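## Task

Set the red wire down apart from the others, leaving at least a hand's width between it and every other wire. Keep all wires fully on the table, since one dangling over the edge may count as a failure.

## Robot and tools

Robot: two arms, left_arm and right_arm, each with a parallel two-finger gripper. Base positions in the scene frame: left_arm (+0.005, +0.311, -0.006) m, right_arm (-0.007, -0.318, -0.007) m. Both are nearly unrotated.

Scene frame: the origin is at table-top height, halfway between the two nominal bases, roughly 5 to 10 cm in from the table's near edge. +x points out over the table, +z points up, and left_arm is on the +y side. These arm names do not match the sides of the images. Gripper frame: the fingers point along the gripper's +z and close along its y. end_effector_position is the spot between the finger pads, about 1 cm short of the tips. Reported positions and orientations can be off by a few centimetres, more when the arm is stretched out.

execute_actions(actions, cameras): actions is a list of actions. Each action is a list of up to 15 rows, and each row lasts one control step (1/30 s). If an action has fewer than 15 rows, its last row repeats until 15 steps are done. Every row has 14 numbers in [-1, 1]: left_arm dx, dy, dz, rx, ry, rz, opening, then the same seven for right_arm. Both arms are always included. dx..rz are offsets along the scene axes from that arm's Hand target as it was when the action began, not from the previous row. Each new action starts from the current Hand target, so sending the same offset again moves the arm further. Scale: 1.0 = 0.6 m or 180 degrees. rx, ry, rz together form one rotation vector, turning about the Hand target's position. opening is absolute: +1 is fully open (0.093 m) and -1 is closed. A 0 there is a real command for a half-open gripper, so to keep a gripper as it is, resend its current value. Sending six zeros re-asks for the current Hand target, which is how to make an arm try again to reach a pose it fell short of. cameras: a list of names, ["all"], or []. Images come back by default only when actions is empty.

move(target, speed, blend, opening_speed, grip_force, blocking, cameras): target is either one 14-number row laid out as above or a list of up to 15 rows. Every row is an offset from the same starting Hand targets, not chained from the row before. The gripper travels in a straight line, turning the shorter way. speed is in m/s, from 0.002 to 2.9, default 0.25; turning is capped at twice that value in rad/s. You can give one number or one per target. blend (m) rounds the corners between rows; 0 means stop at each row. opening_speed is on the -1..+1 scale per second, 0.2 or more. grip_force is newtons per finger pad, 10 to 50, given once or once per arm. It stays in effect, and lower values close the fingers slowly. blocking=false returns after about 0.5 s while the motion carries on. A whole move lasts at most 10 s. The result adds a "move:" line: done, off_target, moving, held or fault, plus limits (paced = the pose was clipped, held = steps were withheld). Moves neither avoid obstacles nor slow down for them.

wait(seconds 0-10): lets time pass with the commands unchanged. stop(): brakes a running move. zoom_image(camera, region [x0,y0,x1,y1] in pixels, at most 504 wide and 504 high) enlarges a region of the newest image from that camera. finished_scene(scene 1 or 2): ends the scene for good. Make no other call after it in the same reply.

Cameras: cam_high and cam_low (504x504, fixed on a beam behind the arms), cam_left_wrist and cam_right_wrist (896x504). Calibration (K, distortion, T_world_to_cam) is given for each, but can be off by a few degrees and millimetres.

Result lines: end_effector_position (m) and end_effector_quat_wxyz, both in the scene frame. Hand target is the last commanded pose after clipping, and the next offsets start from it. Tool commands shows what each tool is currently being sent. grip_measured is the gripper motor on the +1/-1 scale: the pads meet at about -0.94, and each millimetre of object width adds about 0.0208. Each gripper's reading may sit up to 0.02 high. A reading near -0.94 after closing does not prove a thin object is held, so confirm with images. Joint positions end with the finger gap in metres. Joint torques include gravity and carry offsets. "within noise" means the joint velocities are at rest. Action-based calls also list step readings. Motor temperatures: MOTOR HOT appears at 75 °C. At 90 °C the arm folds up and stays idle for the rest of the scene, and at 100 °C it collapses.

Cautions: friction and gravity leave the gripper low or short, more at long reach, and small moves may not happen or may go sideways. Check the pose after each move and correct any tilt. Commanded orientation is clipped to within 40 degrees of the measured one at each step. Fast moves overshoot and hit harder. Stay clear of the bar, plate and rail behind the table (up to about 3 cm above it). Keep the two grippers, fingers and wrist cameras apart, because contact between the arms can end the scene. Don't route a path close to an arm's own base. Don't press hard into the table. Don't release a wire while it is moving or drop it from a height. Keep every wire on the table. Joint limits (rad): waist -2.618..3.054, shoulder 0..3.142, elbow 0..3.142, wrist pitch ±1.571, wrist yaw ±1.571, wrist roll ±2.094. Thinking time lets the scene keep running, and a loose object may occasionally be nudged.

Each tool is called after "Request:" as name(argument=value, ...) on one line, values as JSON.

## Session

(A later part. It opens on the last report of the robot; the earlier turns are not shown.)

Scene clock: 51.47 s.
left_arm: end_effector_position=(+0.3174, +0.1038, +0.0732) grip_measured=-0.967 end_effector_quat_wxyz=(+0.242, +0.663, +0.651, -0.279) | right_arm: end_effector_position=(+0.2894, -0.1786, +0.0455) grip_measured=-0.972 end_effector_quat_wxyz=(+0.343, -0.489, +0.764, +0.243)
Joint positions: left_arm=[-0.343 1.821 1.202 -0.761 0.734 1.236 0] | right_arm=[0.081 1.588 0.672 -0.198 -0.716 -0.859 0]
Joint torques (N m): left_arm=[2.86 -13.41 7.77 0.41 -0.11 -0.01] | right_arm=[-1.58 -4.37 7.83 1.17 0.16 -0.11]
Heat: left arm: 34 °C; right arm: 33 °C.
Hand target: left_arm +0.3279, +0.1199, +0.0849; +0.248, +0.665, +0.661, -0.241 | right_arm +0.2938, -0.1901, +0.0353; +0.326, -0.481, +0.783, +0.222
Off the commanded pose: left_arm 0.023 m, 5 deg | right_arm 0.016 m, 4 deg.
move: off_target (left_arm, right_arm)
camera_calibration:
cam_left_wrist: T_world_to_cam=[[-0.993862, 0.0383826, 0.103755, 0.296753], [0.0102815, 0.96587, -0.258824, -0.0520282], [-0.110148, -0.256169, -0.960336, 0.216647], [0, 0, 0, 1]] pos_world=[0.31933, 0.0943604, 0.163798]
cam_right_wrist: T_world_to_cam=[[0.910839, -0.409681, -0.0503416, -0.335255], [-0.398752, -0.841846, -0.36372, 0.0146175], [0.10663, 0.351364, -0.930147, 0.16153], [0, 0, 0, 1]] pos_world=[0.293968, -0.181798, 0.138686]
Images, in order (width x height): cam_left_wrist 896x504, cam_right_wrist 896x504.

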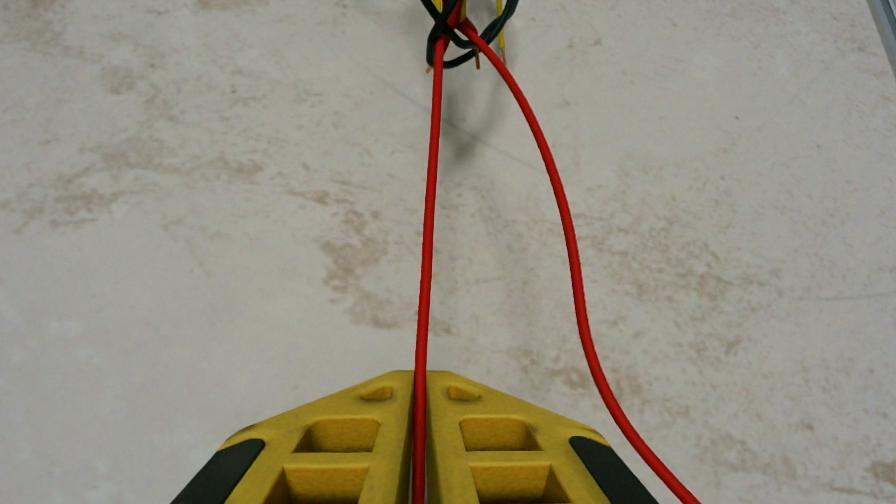

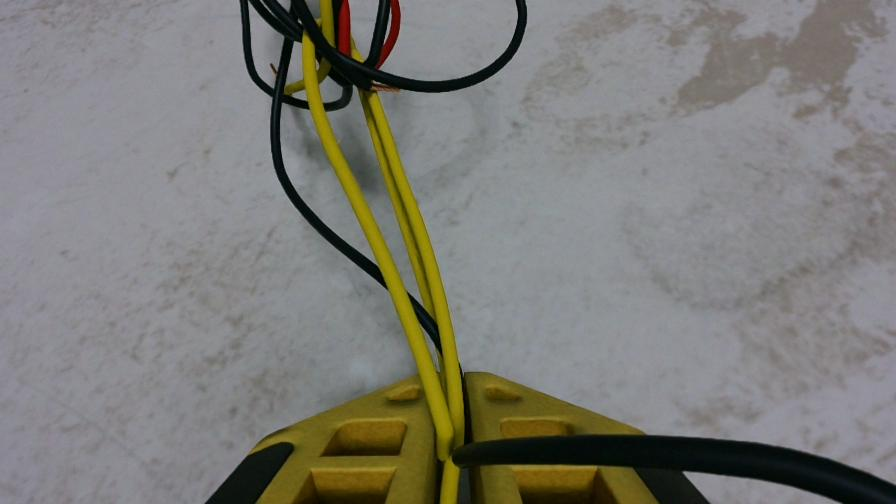

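Request:
move(target=[0,0.15,0.03,0,0,0,-1,0,0,0,0,0,0,-1], speed=0.06, cameras=["all"])

Request:
zoom_image(camera="cam_high", region=[120, 120, 260, 290])

Request:
zoom_image(camera="cam_low", region=[170, 120, 320, 260])

Scene clock: 53.73 s.
left_arm: end_effector_position=(+0.3181, +0.1981, +0.0914) grip_measured=-0.967 end_effector_quat_wxyz=(+0.238, +0.660, +0.660, -0.270) | right_arm: end_effector_position=(+0.2905, -0.1847, +0.0419) grip_measured=-0.972 end_effector_quat_wxyz=(+0.336, -0.484, +0.774, +0.233)
Joint positions: left_arm=[-0.064 1.805 1.274 -1.089 0.732 1.59 0] | right_arm=[0.072 1.588 0.672 -0.209 -0.69 -0.859 0]
Joint torques (N m): left_arm=[2.44 -11.21 8.62 0.12 0.27 0] | right_arm=[-0.76 -4.15 7.86 1.31 -0.1 -0.11]
Heat: left arm: 34 °C; right arm: 33 °C.
Hand target: left_arm +0.3281, +0.2099, +0.1029; +0.248, +0.665, +0.661, -0.241 | right_arm +0.2938, -0.1901, +0.0353; +0.326, -0.481, +0.783, +0.222
Off the commanded pose: left_arm 0.019 m, 4 deg | right_arm 0.009 m, 2 deg.
move: off_target (left_arm)
camera_calibration:
cam_left_wrist: T_world_to_cam=[[-0.994432, 0.0187658, 0.103699, 0.296171], [-0.00661713, 0.970957, -0.239164, -0.135804], [-0.105175, -0.238519, -0.965426, 0.25378], [0, 0, 0, 1]] pos_world=[0.320315, 0.186833, 0.181814]
cam_right_wrist: T_world_to_cam=[[0.901422, -0.430203, -0.0486204, -0.339948], [-0.419913, -0.841421, -0.340124, 0.0138361], [0.105412, 0.327012, -0.939123, 0.156461], [0, 0, 0, 1]] pos_world=[0.295754, -0.185769, 0.135114]

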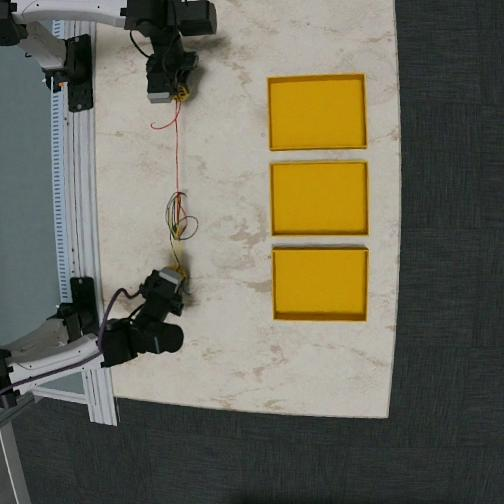

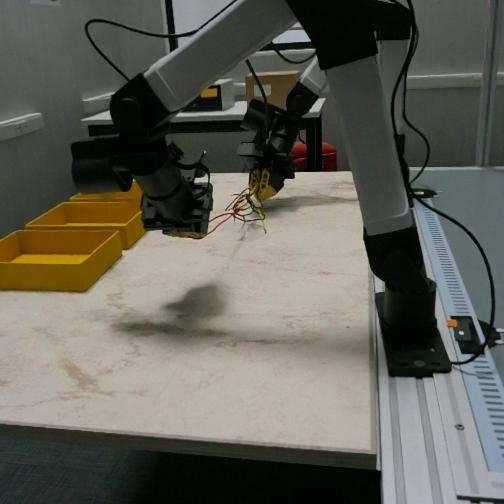

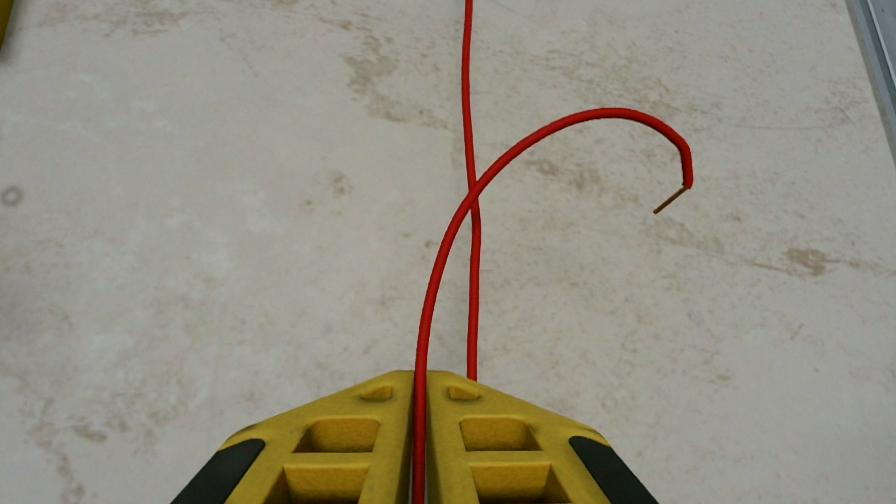

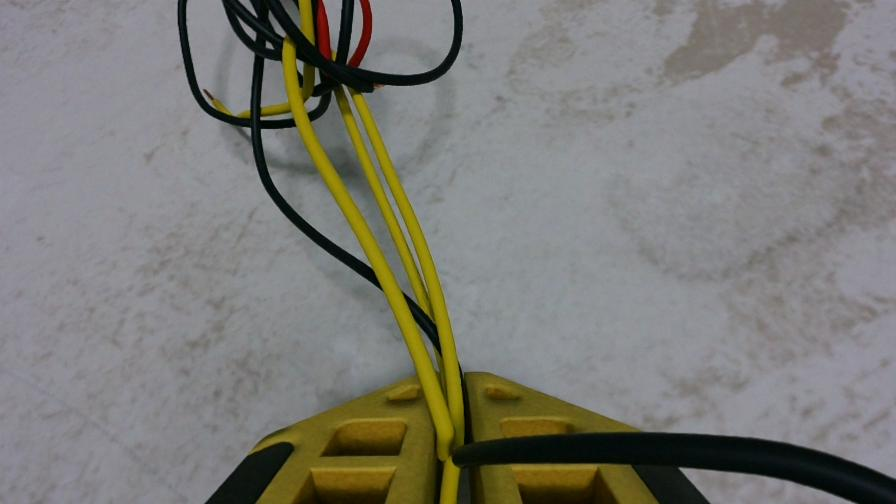

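Scaled by 2.965 from the camera's 504x504 image, which has a finer 720x720 frame.

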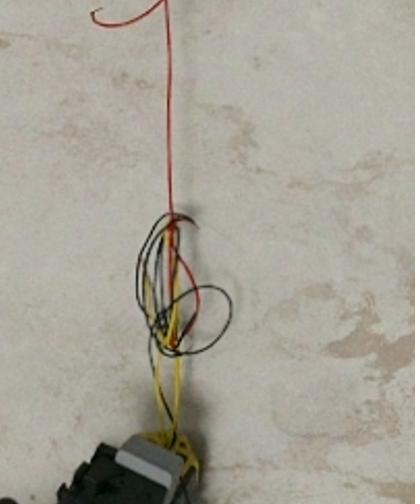

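Scaled by 3.360 from the camera's 504x504 image, which has a finer 720x720 frame.

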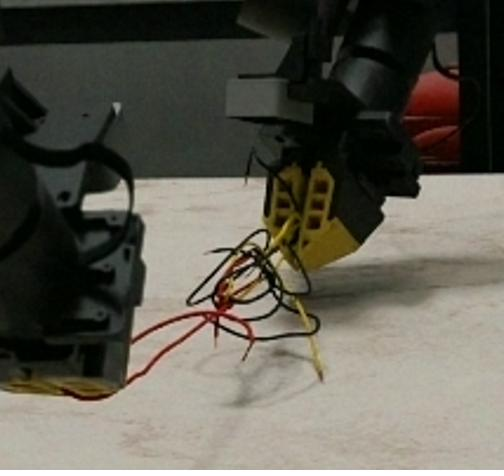

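Request:
move(target=[0,0.2,0.06,0,0,0,-1,0,0,0,0,0,0,-1], speed=0.08, cameras=["all"])

Request:
zoom_image(camera="cam_high", region=[120, 60, 260, 290])

Scene clock: 56.10 s.
left_arm: end_effector_position=(+0.3236, +0.3212, +0.1414) grip_measured=-0.967 end_effector_quat_wxyz=(+0.257, +0.659, +0.661, -0.251) | right_arm: end_effector_position=(+0.2903, -0.1838, +0.0411) grip_measured=-0.972 end_effector_quat_wxyz=(+0.334, -0.487, +0.774, +0.230)
Joint positions: left_arm=[0.308 1.915 1.607 -1.563 0.68 2.047 0] | right_arm=[0.078 1.588 0.672 -0.208 -0.681 -0.86 0]
Joint torques (N m): left_arm=[0.94 -7.8 8.35 -0.3 0.18 0] | right_arm=[-1.28 -4.11 7.92 1.29 -0.19 -0.09]
Heat: left arm: 34 °C; right arm: 33 °C.
Hand target: left_arm +0.3281, +0.3299, +0.1390; +0.249, +0.666, +0.661, -0.241 | right_arm +0.2938, -0.1901, +0.0353; +0.326, -0.481, +0.783, +0.222
Off the commanded pose: left_arm 0.010 m, 2 deg | right_arm 0.009 m, 2 deg.
move: done
camera_calibration:
cam_left_wrist: T_world_to_cam=[[-0.998447, -0.0032734, 0.0556114, 0.309237], [-0.0165786, 0.970501, -0.240526, -0.23978], [-0.0531836, -0.241075, -0.969048, 0.31639], [0, 0, 0, 1]] pos_world=[0.321608, 0.309993, 0.231727]
cam_right_wrist: T_world_to_cam=[[0.90279, -0.427901, -0.0432565, -0.339631], [-0.416704, -0.845384, -0.334192, 0.0122877], [0.106433, 0.31973, -0.941512, 0.153914], [0, 0, 0, 1]] pos_world=[0.295354, -0.184152, 0.134327]

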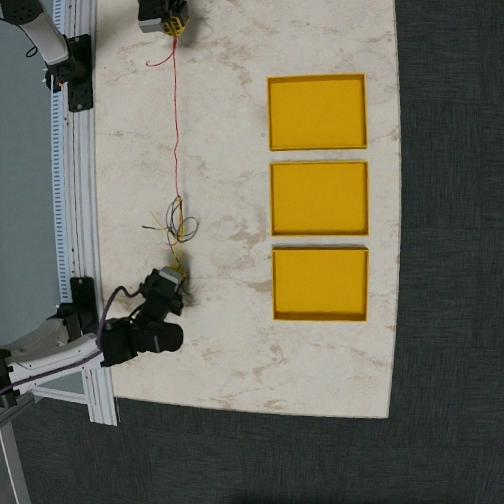

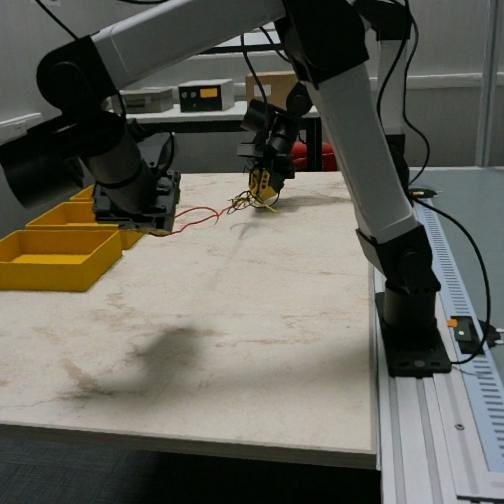

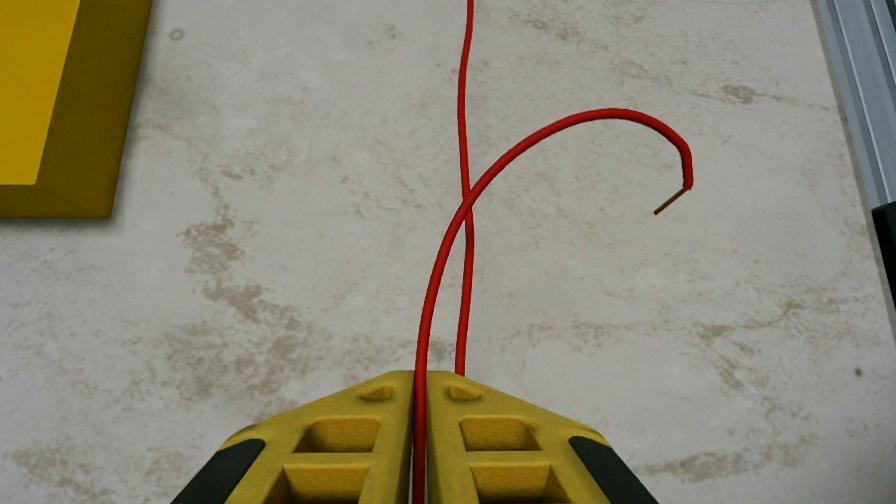

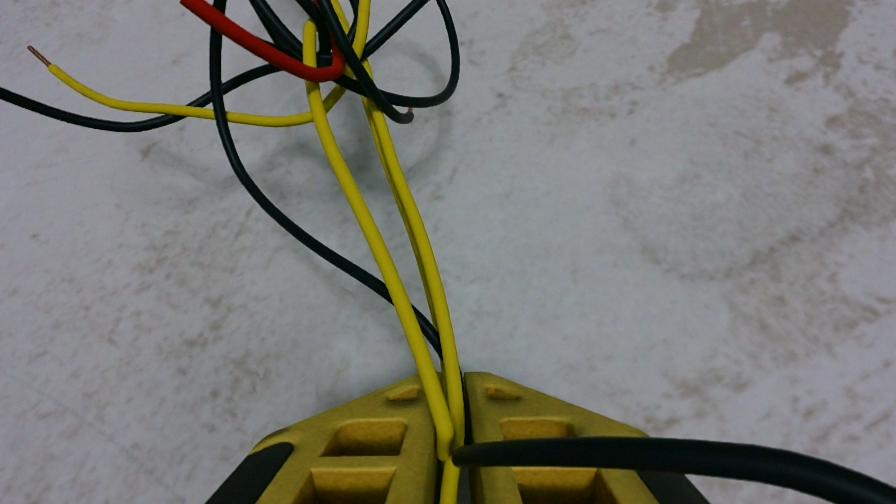

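Scaled by 2.191 from the camera's 504x504 image, which has a finer 720x720 frame.

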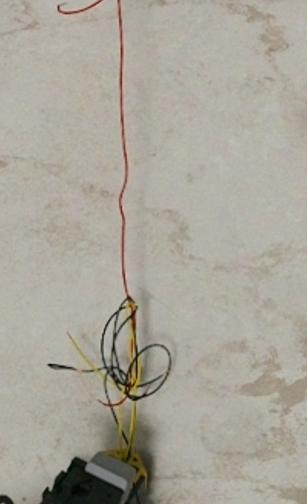

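Request:
move(target=[-0.02,0.22,0,0,0,0,-1,0,0,0,0,0,0,-1], speed=0.08, cameras=["all"])

Request:
zoom_image(camera="cam_high", region=[120, 0, 260, 290])

Scene clock: 71.60 s.
left_arm: end_effector_position=(+0.3119, +0.4538, +0.1409) grip_measured=-0.967 end_effector_quat_wxyz=(+0.230, +0.597, +0.753, -0.157) | right_arm: end_effector_position=(+0.2920, -0.1884, +0.0391) grip_measured=-0.972 end_effector_quat_wxyz=(+0.332, -0.483, +0.780, +0.221)
Joint positions: left_arm=[0.623 1.979 1.769 -1.587 0.521 2.09 0] | right_arm=[0.071 1.588 0.672 -0.21 -0.662 -0.86 0]
Joint torques (N m): left_arm=[0.4 -8.42 8.27 -0.11 0.27 -0.04] | right_arm=[-0.73 -4.12 7.97 1.35 -0.4 -0.09]
Heat: left arm: 34 °C; right arm: 33 °C.
Hand target: left_arm +0.3159, +0.4620, +0.1388; +0.248, +0.665, +0.661, -0.241 | right_arm +0.2938, -0.1901, +0.0353; +0.326, -0.481, +0.783, +0.222
Off the commanded pose: left_arm 0.009 m, 16 deg | right_arm 0.004 m, 1 deg.
joint read past its limit (left arm) — joint 4 (wrist pitch), lower limit.
joint sent to its limit (left arm) — joint 4 (wrist pitch), lower limit; joint 6 (wrist roll), upper limit. The joint targets are off in orientation, not in position.
move: off_target (left_arm)
camera_calibration:
cam_left_wrist: T_world_to_cam=[[-0.969154, -0.245408, 0.0227141, 0.403482], [-0.246414, 0.966585, -0.0706603, -0.319253], [-0.00461448, -0.0740778, -0.997242, 0.260352], [0, 0, 0, 1]] pos_world=[0.313569, 0.426889, 0.227911]
cam_right_wrist: T_world_to_cam=[[0.895807, -0.44293, -0.0366478, -0.344346], [-0.430449, -0.844115, -0.319663, 0.0121748], [0.110653, 0.302131, -0.946822, 0.148897], [0, 0, 0, 1]] pos_world=[0.297232, -0.187231, 0.132251]

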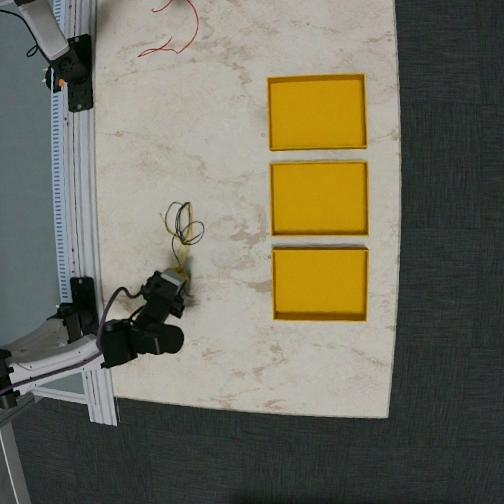

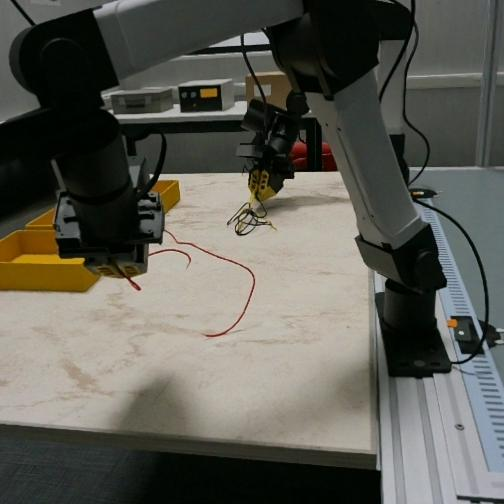

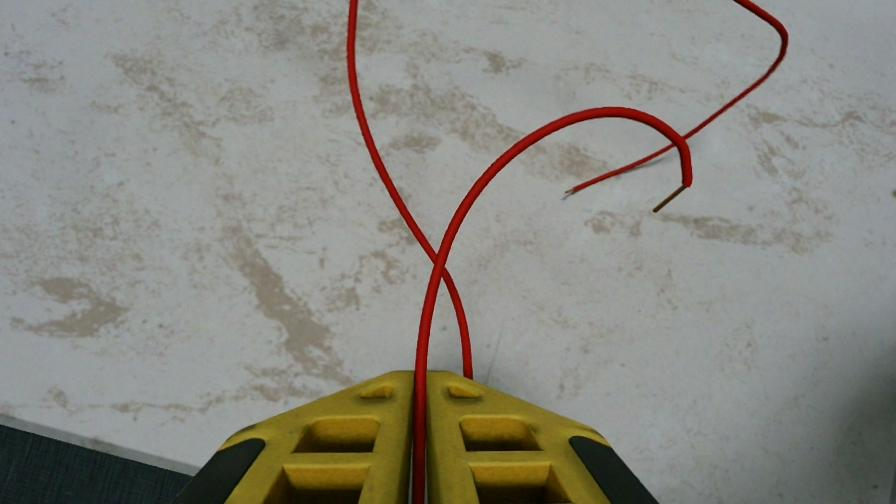

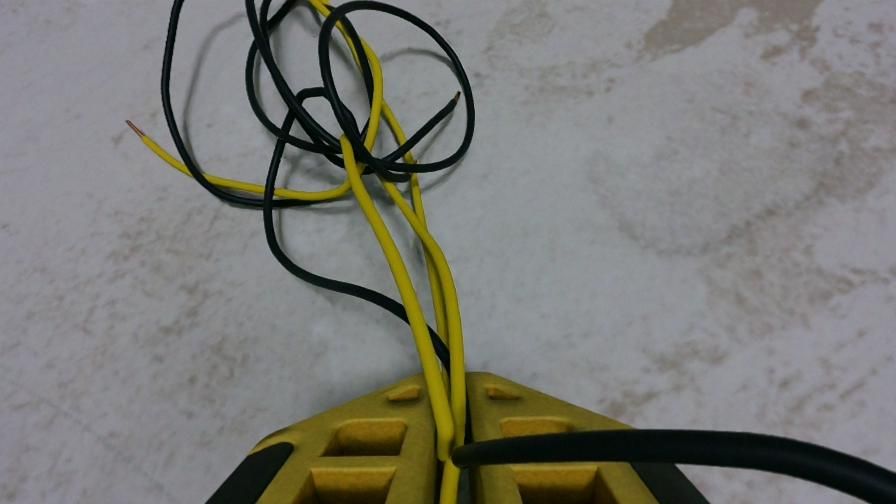

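Scaled by 1.738 from the camera's 504x504 image, which has a finer 720x720 frame.

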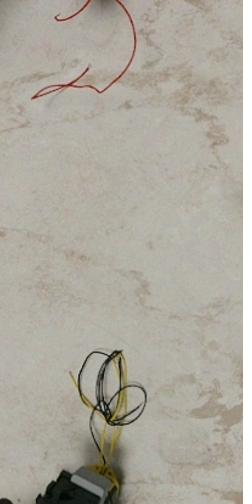

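Request:
move(target=[[0,-0.217,-0.18,0,0,0,-1,0,0,-0.02,0,0,0,-1],[0,-0.217,-0.18,0,0,0,0,0,0,-0.02,0,0,0,0]], speed=0.2, opening_speed=1, cameras=["all"])

Scene clock: 74.67 s.
left_arm: end_effector_position=(+0.3165, +0.3352, +0.0361) grip_measured=-0.003 end_effector_quat_wxyz=(+0.244, +0.672, +0.660, -0.231) | right_arm: end_effector_position=(+0.2936, -0.1880, +0.0303) grip_measured=-0.002 end_effector_quat_wxyz=(+0.329, -0.483, +0.781, +0.222)
Joint positions: left_arm=[0.337 1.995 1.308 -1.172 0.629 2.084 0.045] | right_arm=[0.071 1.623 0.666 -0.176 -0.662 -0.86 0.045]
Joint torques (N m): left_arm=[-0.14 -8.32 4.74 -0.18 0.69 -0.17] | right_arm=[-0.81 -4.15 6.01 1.6 -0.4 -0.1]
Heat: left arm: 34 °C; right arm: 33 °C.
Hand target: left_arm +0.3160, +0.3317, +0.0309; +0.248, +0.665, +0.661, -0.241 | right_arm +0.2939, -0.1901, +0.0235; +0.326, -0.481, +0.783, +0.222
Off the commanded pose: left_arm 0.006 m, 2 deg | right_arm 0.007 m, 0 deg.
move: done
camera_calibration:
cam_left_wrist: T_world_to_cam=[[-0.999232, 0.0088675, 0.0381599, 0.304853], [0.00140566, 0.981535, -0.191279, -0.290021], [-0.0391514, -0.191079, -0.980794, 0.196621], [0, 0, 0, 1]] pos_world=[0.312725, 0.319533, 0.125737]
cam_right_wrist: T_world_to_cam=[[0.895533, -0.442972, -0.0423803, -0.345648], [-0.432636, -0.844415, -0.315895, 0.0108707], [0.104146, 0.301229, -0.947847, 0.142071], [0, 0, 0, 1]] pos_world=[0.299446, -0.186729, 0.123447]

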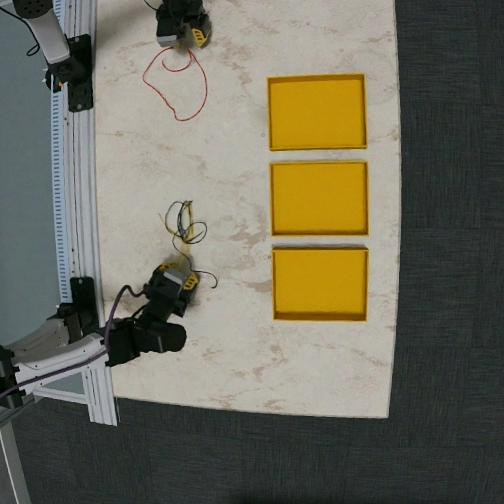

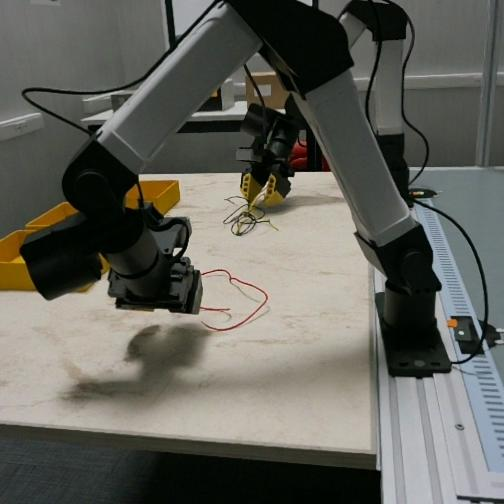

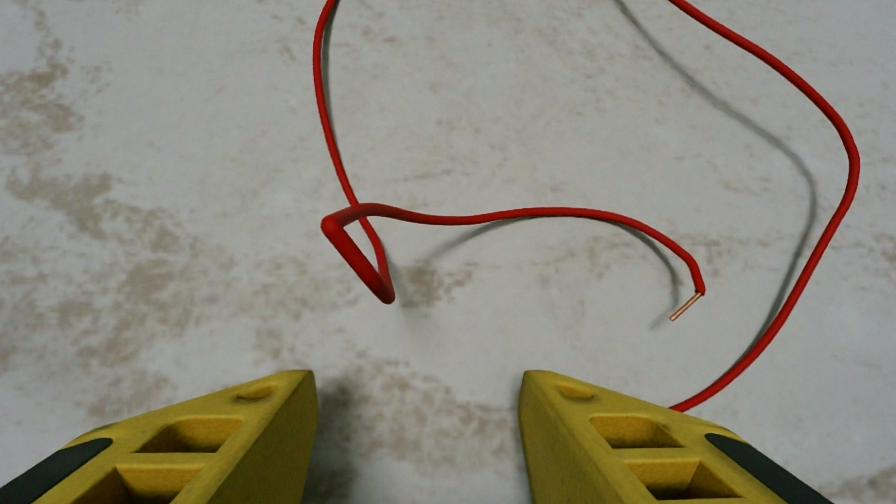

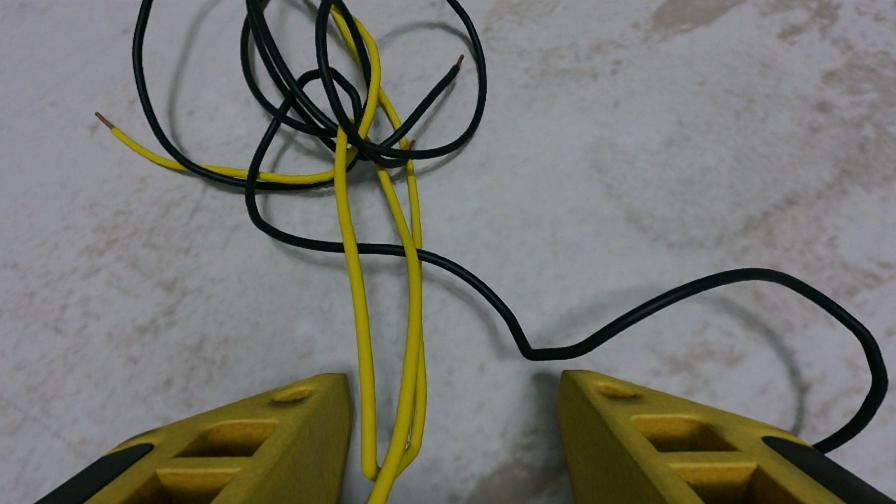

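Request:
move(target=[0,0.04,0.2,0,0,0,0,-0.01,-0.04,0.2,0,0,0,0], speed=0.15, cameras=["cam_high","cam_low"])

Request:
zoom_image(camera="cam_high", region=[90, 0, 290, 300])

Scene clock: 76.47 s.
left_arm: end_effector_position=(+0.3146, +0.3524, +0.1361) grip_measured=-0.003 end_effector_quat_wxyz=(+0.247, +0.651, +0.679, -0.234) | right_arm: end_effector_position=(+0.2857, -0.2141, +0.1328) grip_measured=-0.002 end_effector_quat_wxyz=(+0.312, -0.477, +0.791, +0.222)
Joint positions: left_arm=[0.393 1.913 1.601 -1.57 0.629 2.09 0.045] | right_arm=[-0.008 1.422 0.968 -0.769 -0.672 -0.946 0.045]
Joint torques (N m): left_arm=[0.68 -12.89 7.69 -0.41 0.48 -0.03] | right_arm=[-0.87 -6.48 9.69 1.09 -0.66 -0.17]
Heat: left arm: 34 °C; right arm: 33 °C.
Hand target: left_arm +0.3160, +0.3556, +0.1509; +0.248, +0.665, +0.661, -0.241 | right_arm +0.2879, -0.2141, +0.1433; +0.326, -0.481, +0.783, +0.222
Off the commanded pose: left_arm 0.015 m, 3 deg | right_arm 0.011 m, 2 deg.
joint sent to its limit (left arm) — joint 4 (wrist pitch), lower limit; joint 6 (wrist roll), upper limit. The joint targets are off in orientation, not in position.
move: off_target (left_arm, right_arm)
Images, in order (width x height): cam_high 504x504, cam_low 504x504.

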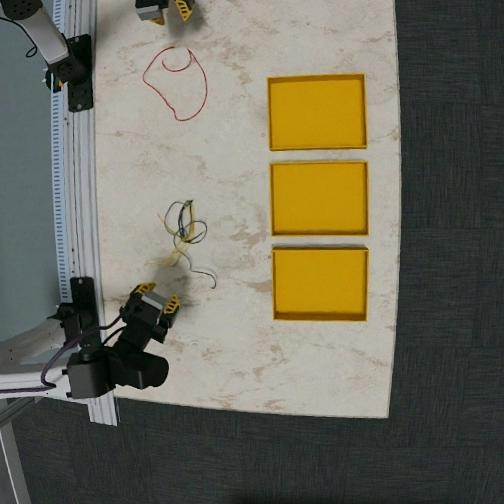

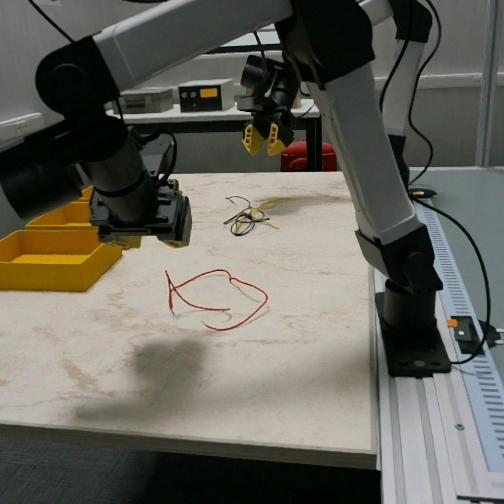

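Scaled by 1.680 from the camera's 504x504 image, which has a finer 720x720 frame.

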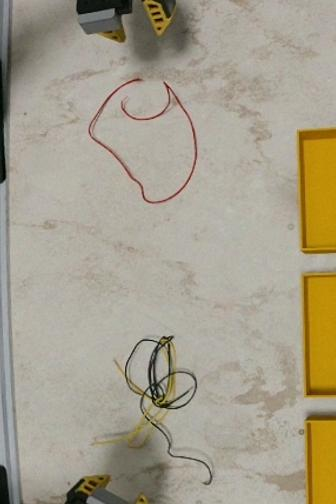

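Request:
zoom_image(camera="cam_low", region=[140, 240, 290, 350])

Scaled by 3.360 from the camera's 504x504 image, which has a finer 720x720 frame.

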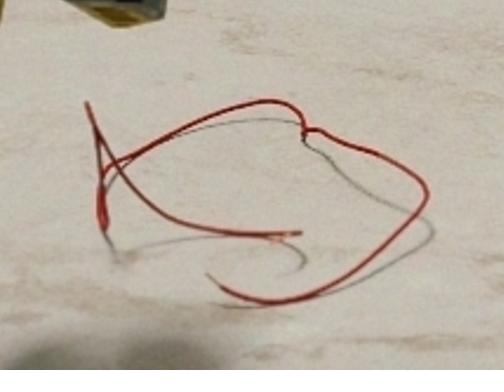

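Request:
move(target=[[0.018,-0.075,-0.02,0,0,0,-1,0,0,0,0,0,0,0],[0.018,-0.075,-0.2,0,0,0,-1,0,0,0,0,0,0,0]], speed=0.1, cameras=["cam_left_wrist","cam_low"])

Request:
zoom_image(camera="cam_low", region=[140, 220, 290, 350])

Scene clock: 79.60 s.
left_arm: end_effector_position=(+0.3277, +0.3143, +0.0368) grip_measured=-0.972 end_effector_quat_wxyz=(+0.246, +0.671, +0.660, -0.230) | right_arm: end_effector_position=(+0.2857, -0.2141, +0.1328) grip_measured=-0.002 end_effector_quat_wxyz=(+0.312, -0.477, +0.791, +0.222)
Joint positions: left_arm=[0.268 1.988 1.306 -1.124 0.65 2 0] | right_arm=[-0.008 1.422 0.968 -0.769 -0.672 -0.947 0.045]
Joint torques (N m): left_arm=[-0.21 -8.31 4.81 -0.07 0.7 -0.15] | right_arm=[-0.88 -6.45 9.69 1.09 -0.67 -0.18]
Heat: left arm: 34 °C; right arm: 34 °C.
Hand target: left_arm +0.3267, +0.3107, +0.0309; +0.248, +0.665, +0.661, -0.241 | right_arm +0.2879, -0.2141, +0.1433; +0.326, -0.481, +0.783, +0.222
Off the commanded pose: left_arm 0.007 m, 1 deg | right_arm 0.011 m, 2 deg.
move: off_target (right_arm)
camera_calibration:
cam_left_wrist: T_world_to_cam=[[-0.999343, 0.00672539, 0.0356275, 0.316993], [-0.0002995, 0.981081, -0.193599, -0.268483], [-0.0362555, -0.193483, -0.980434, 0.19359], [0, 0, 0, 1]] pos_world=[0.323723, 0.298728, 0.12653]
Images, in order (width x height): cam_low 504x504, cam_left_wrist 896x504.

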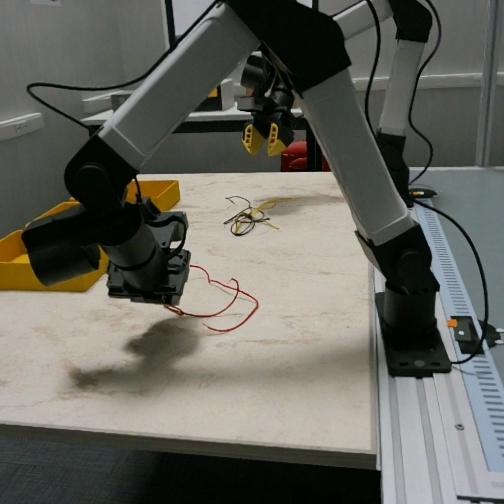

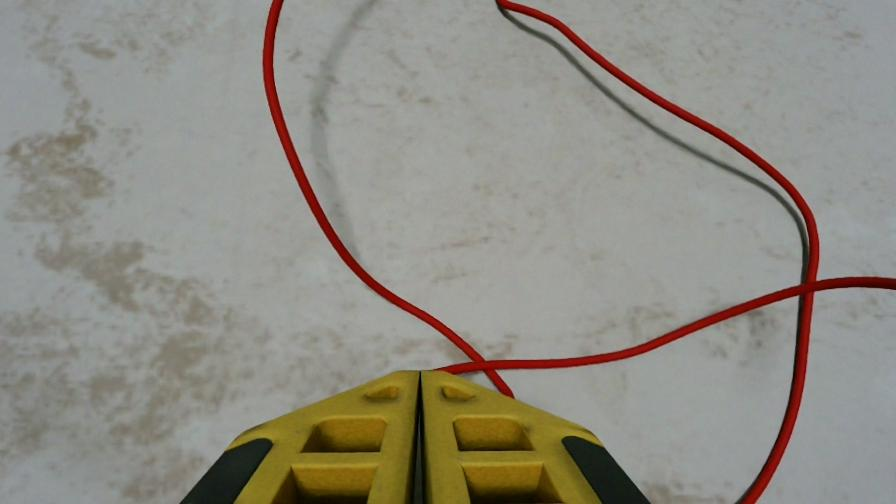

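Scaled by 3.360 from the camera's 504x504 image, which has a finer 720x720 frame.

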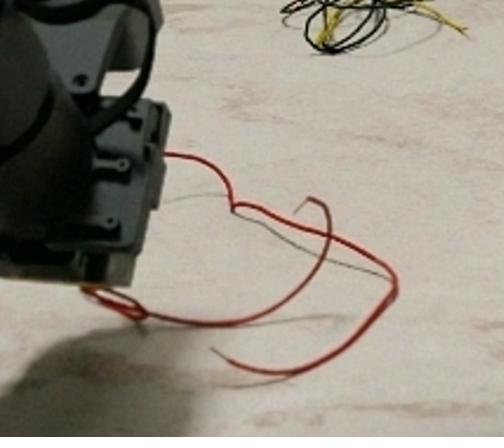

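Request:
move(target=[[0,0,-0.035,0,0,0,-1,0,0,0,0,0,0,0],[0,0,0.2,0,0,0,-1,0,0,0,0,0,0,0]], speed=0.08, cameras=["cam_left_wrist","cam_low","cam_high"])

Request:
zoom_image(camera="cam_low", region=[140, 220, 290, 350])

Scene clock: 83.03 s.
left_arm: end_effector_position=(+0.3231, +0.3125, +0.1329) grip_measured=-0.972 end_effector_quat_wxyz=(+0.232, +0.660, +0.666, -0.260) | right_arm: end_effector_position=(+0.2857, -0.2141, +0.1328) grip_measured=-0.002 end_effector_quat_wxyz=(+0.312, -0.477, +0.791, +0.222)
Joint positions: left_arm=[0.268 1.927 1.6 -1.549 0.651 1.999 0] | right_arm=[-0.008 1.422 0.968 -0.769 -0.672 -0.947 0.045]
Joint torques (N m): left_arm=[-0.21 -13.41 8.02 -0.36 0.68 -0.13] | right_arm=[-0.83 -6.46 9.74 1.09 -0.67 -0.18]
Heat: left arm: 35 °C; right arm: 35 °C.
Hand target: left_arm +0.3268, +0.3107, +0.1509; +0.249, +0.665, +0.661, -0.241 | right_arm +0.2879, -0.2141, +0.1433; +0.326, -0.481, +0.783, +0.222
Off the commanded pose: left_arm 0.019 m, 3 deg | right_arm 0.011 m, 2 deg.
move: off_target (left_arm, right_arm)
camera_calibration:
cam_left_wrist: T_world_to_cam=[[-0.994838, 0.00722077, 0.101218, 0.298706], [-0.0148273, 0.976416, -0.21539, -0.239132], [-0.100386, -0.215779, -0.971268, 0.313683], [0, 0, 0, 1]] pos_world=[0.325108, 0.299021, 0.222929]
Images, in order (width x height): cam_high 504x504, cam_low 504x504, cam_left_wrist 896x504.

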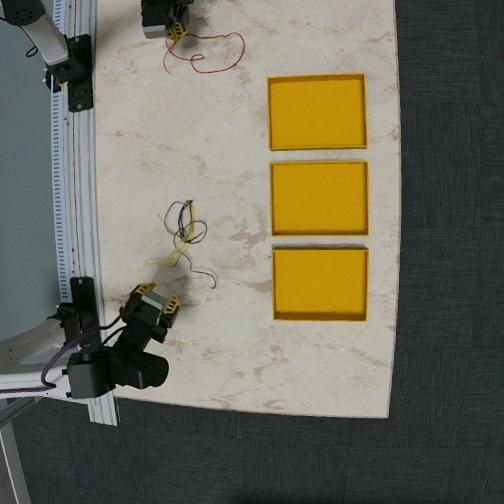

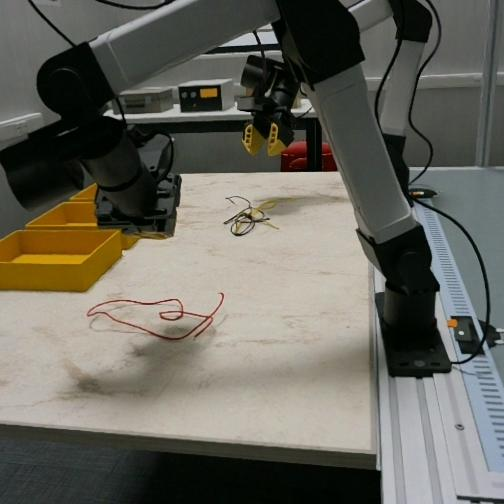

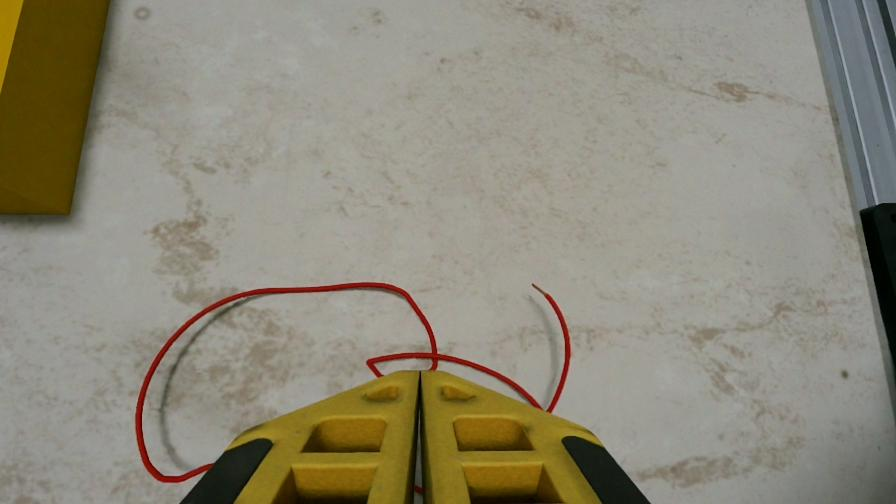

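Scaled by 3.360 from the camera's 504x504 image, which has a finer 720x720 frame.

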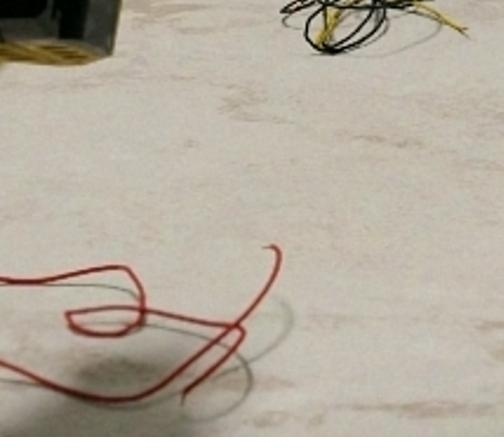

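Request:
wait(seconds=0.5, cameras=["cam_low"])

Request:
zoom_image(camera="cam_low", region=[70, 220, 290, 390])

Scene clock: 83.60 s.
left_arm: end_effector_position=(+0.3230, +0.3125, +0.1329) grip_measured=-0.972 end_effector_quat_wxyz=(+0.232, +0.660, +0.666, -0.260) | right_arm: end_effector_position=(+0.2857, -0.2141, +0.1328) grip_measured=-0.002 end_effector_quat_wxyz=(+0.312, -0.477, +0.791, +0.222)
Joint positions: left_arm=[0.268 1.927 1.6 -1.549 0.651 1.999 0] | right_arm=[-0.008 1.422 0.968 -0.769 -0.672 -0.947 0.045]
Joint torques (N m): left_arm=[-0.23 -13.45 7.97 -0.38 0.68 -0.13] | right_arm=[-0.84 -6.43 9.69 1.09 -0.65 -0.16]
Heat: left arm: 35 °C; right arm: 35 °C.
Hand target: left_arm +0.3268, +0.3107, +0.1509; +0.249, +0.665, +0.661, -0.241 | right_arm +0.2879, -0.2141, +0.1433; +0.326, -0.481, +0.783, +0.222
Tool commands: left_gripper/opening=-1.0 right_gripper/opening=+0.0
Off the commanded pose: left_arm 0.018 m, 3 deg | right_arm 0.011 m, 2 deg.
wait: 0.50 s; at rest by 0.10 s
Images, in order (width x height): cam_low 504x504.

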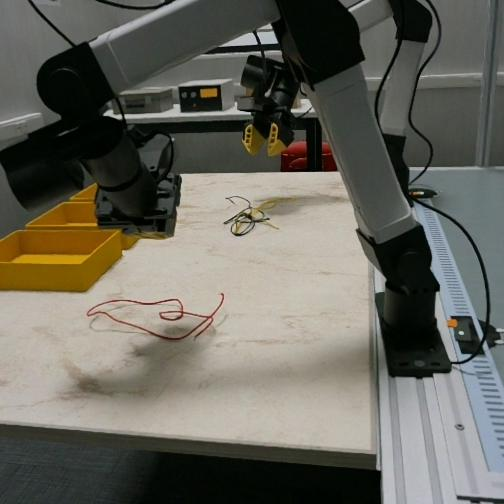

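Scaled by 2.291 from the camera's 504x504 image, which has a finer 720x720 frame.

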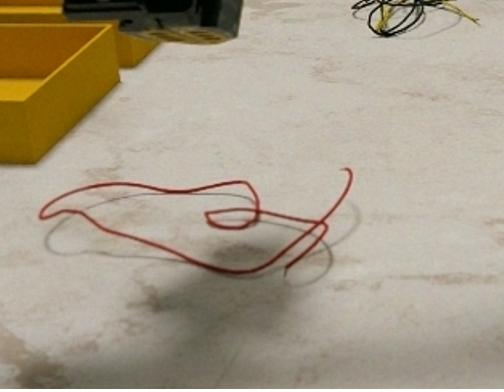

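Low and isolated.

Request:
finished_scene(scene=2)

The scene is finished: the task was done.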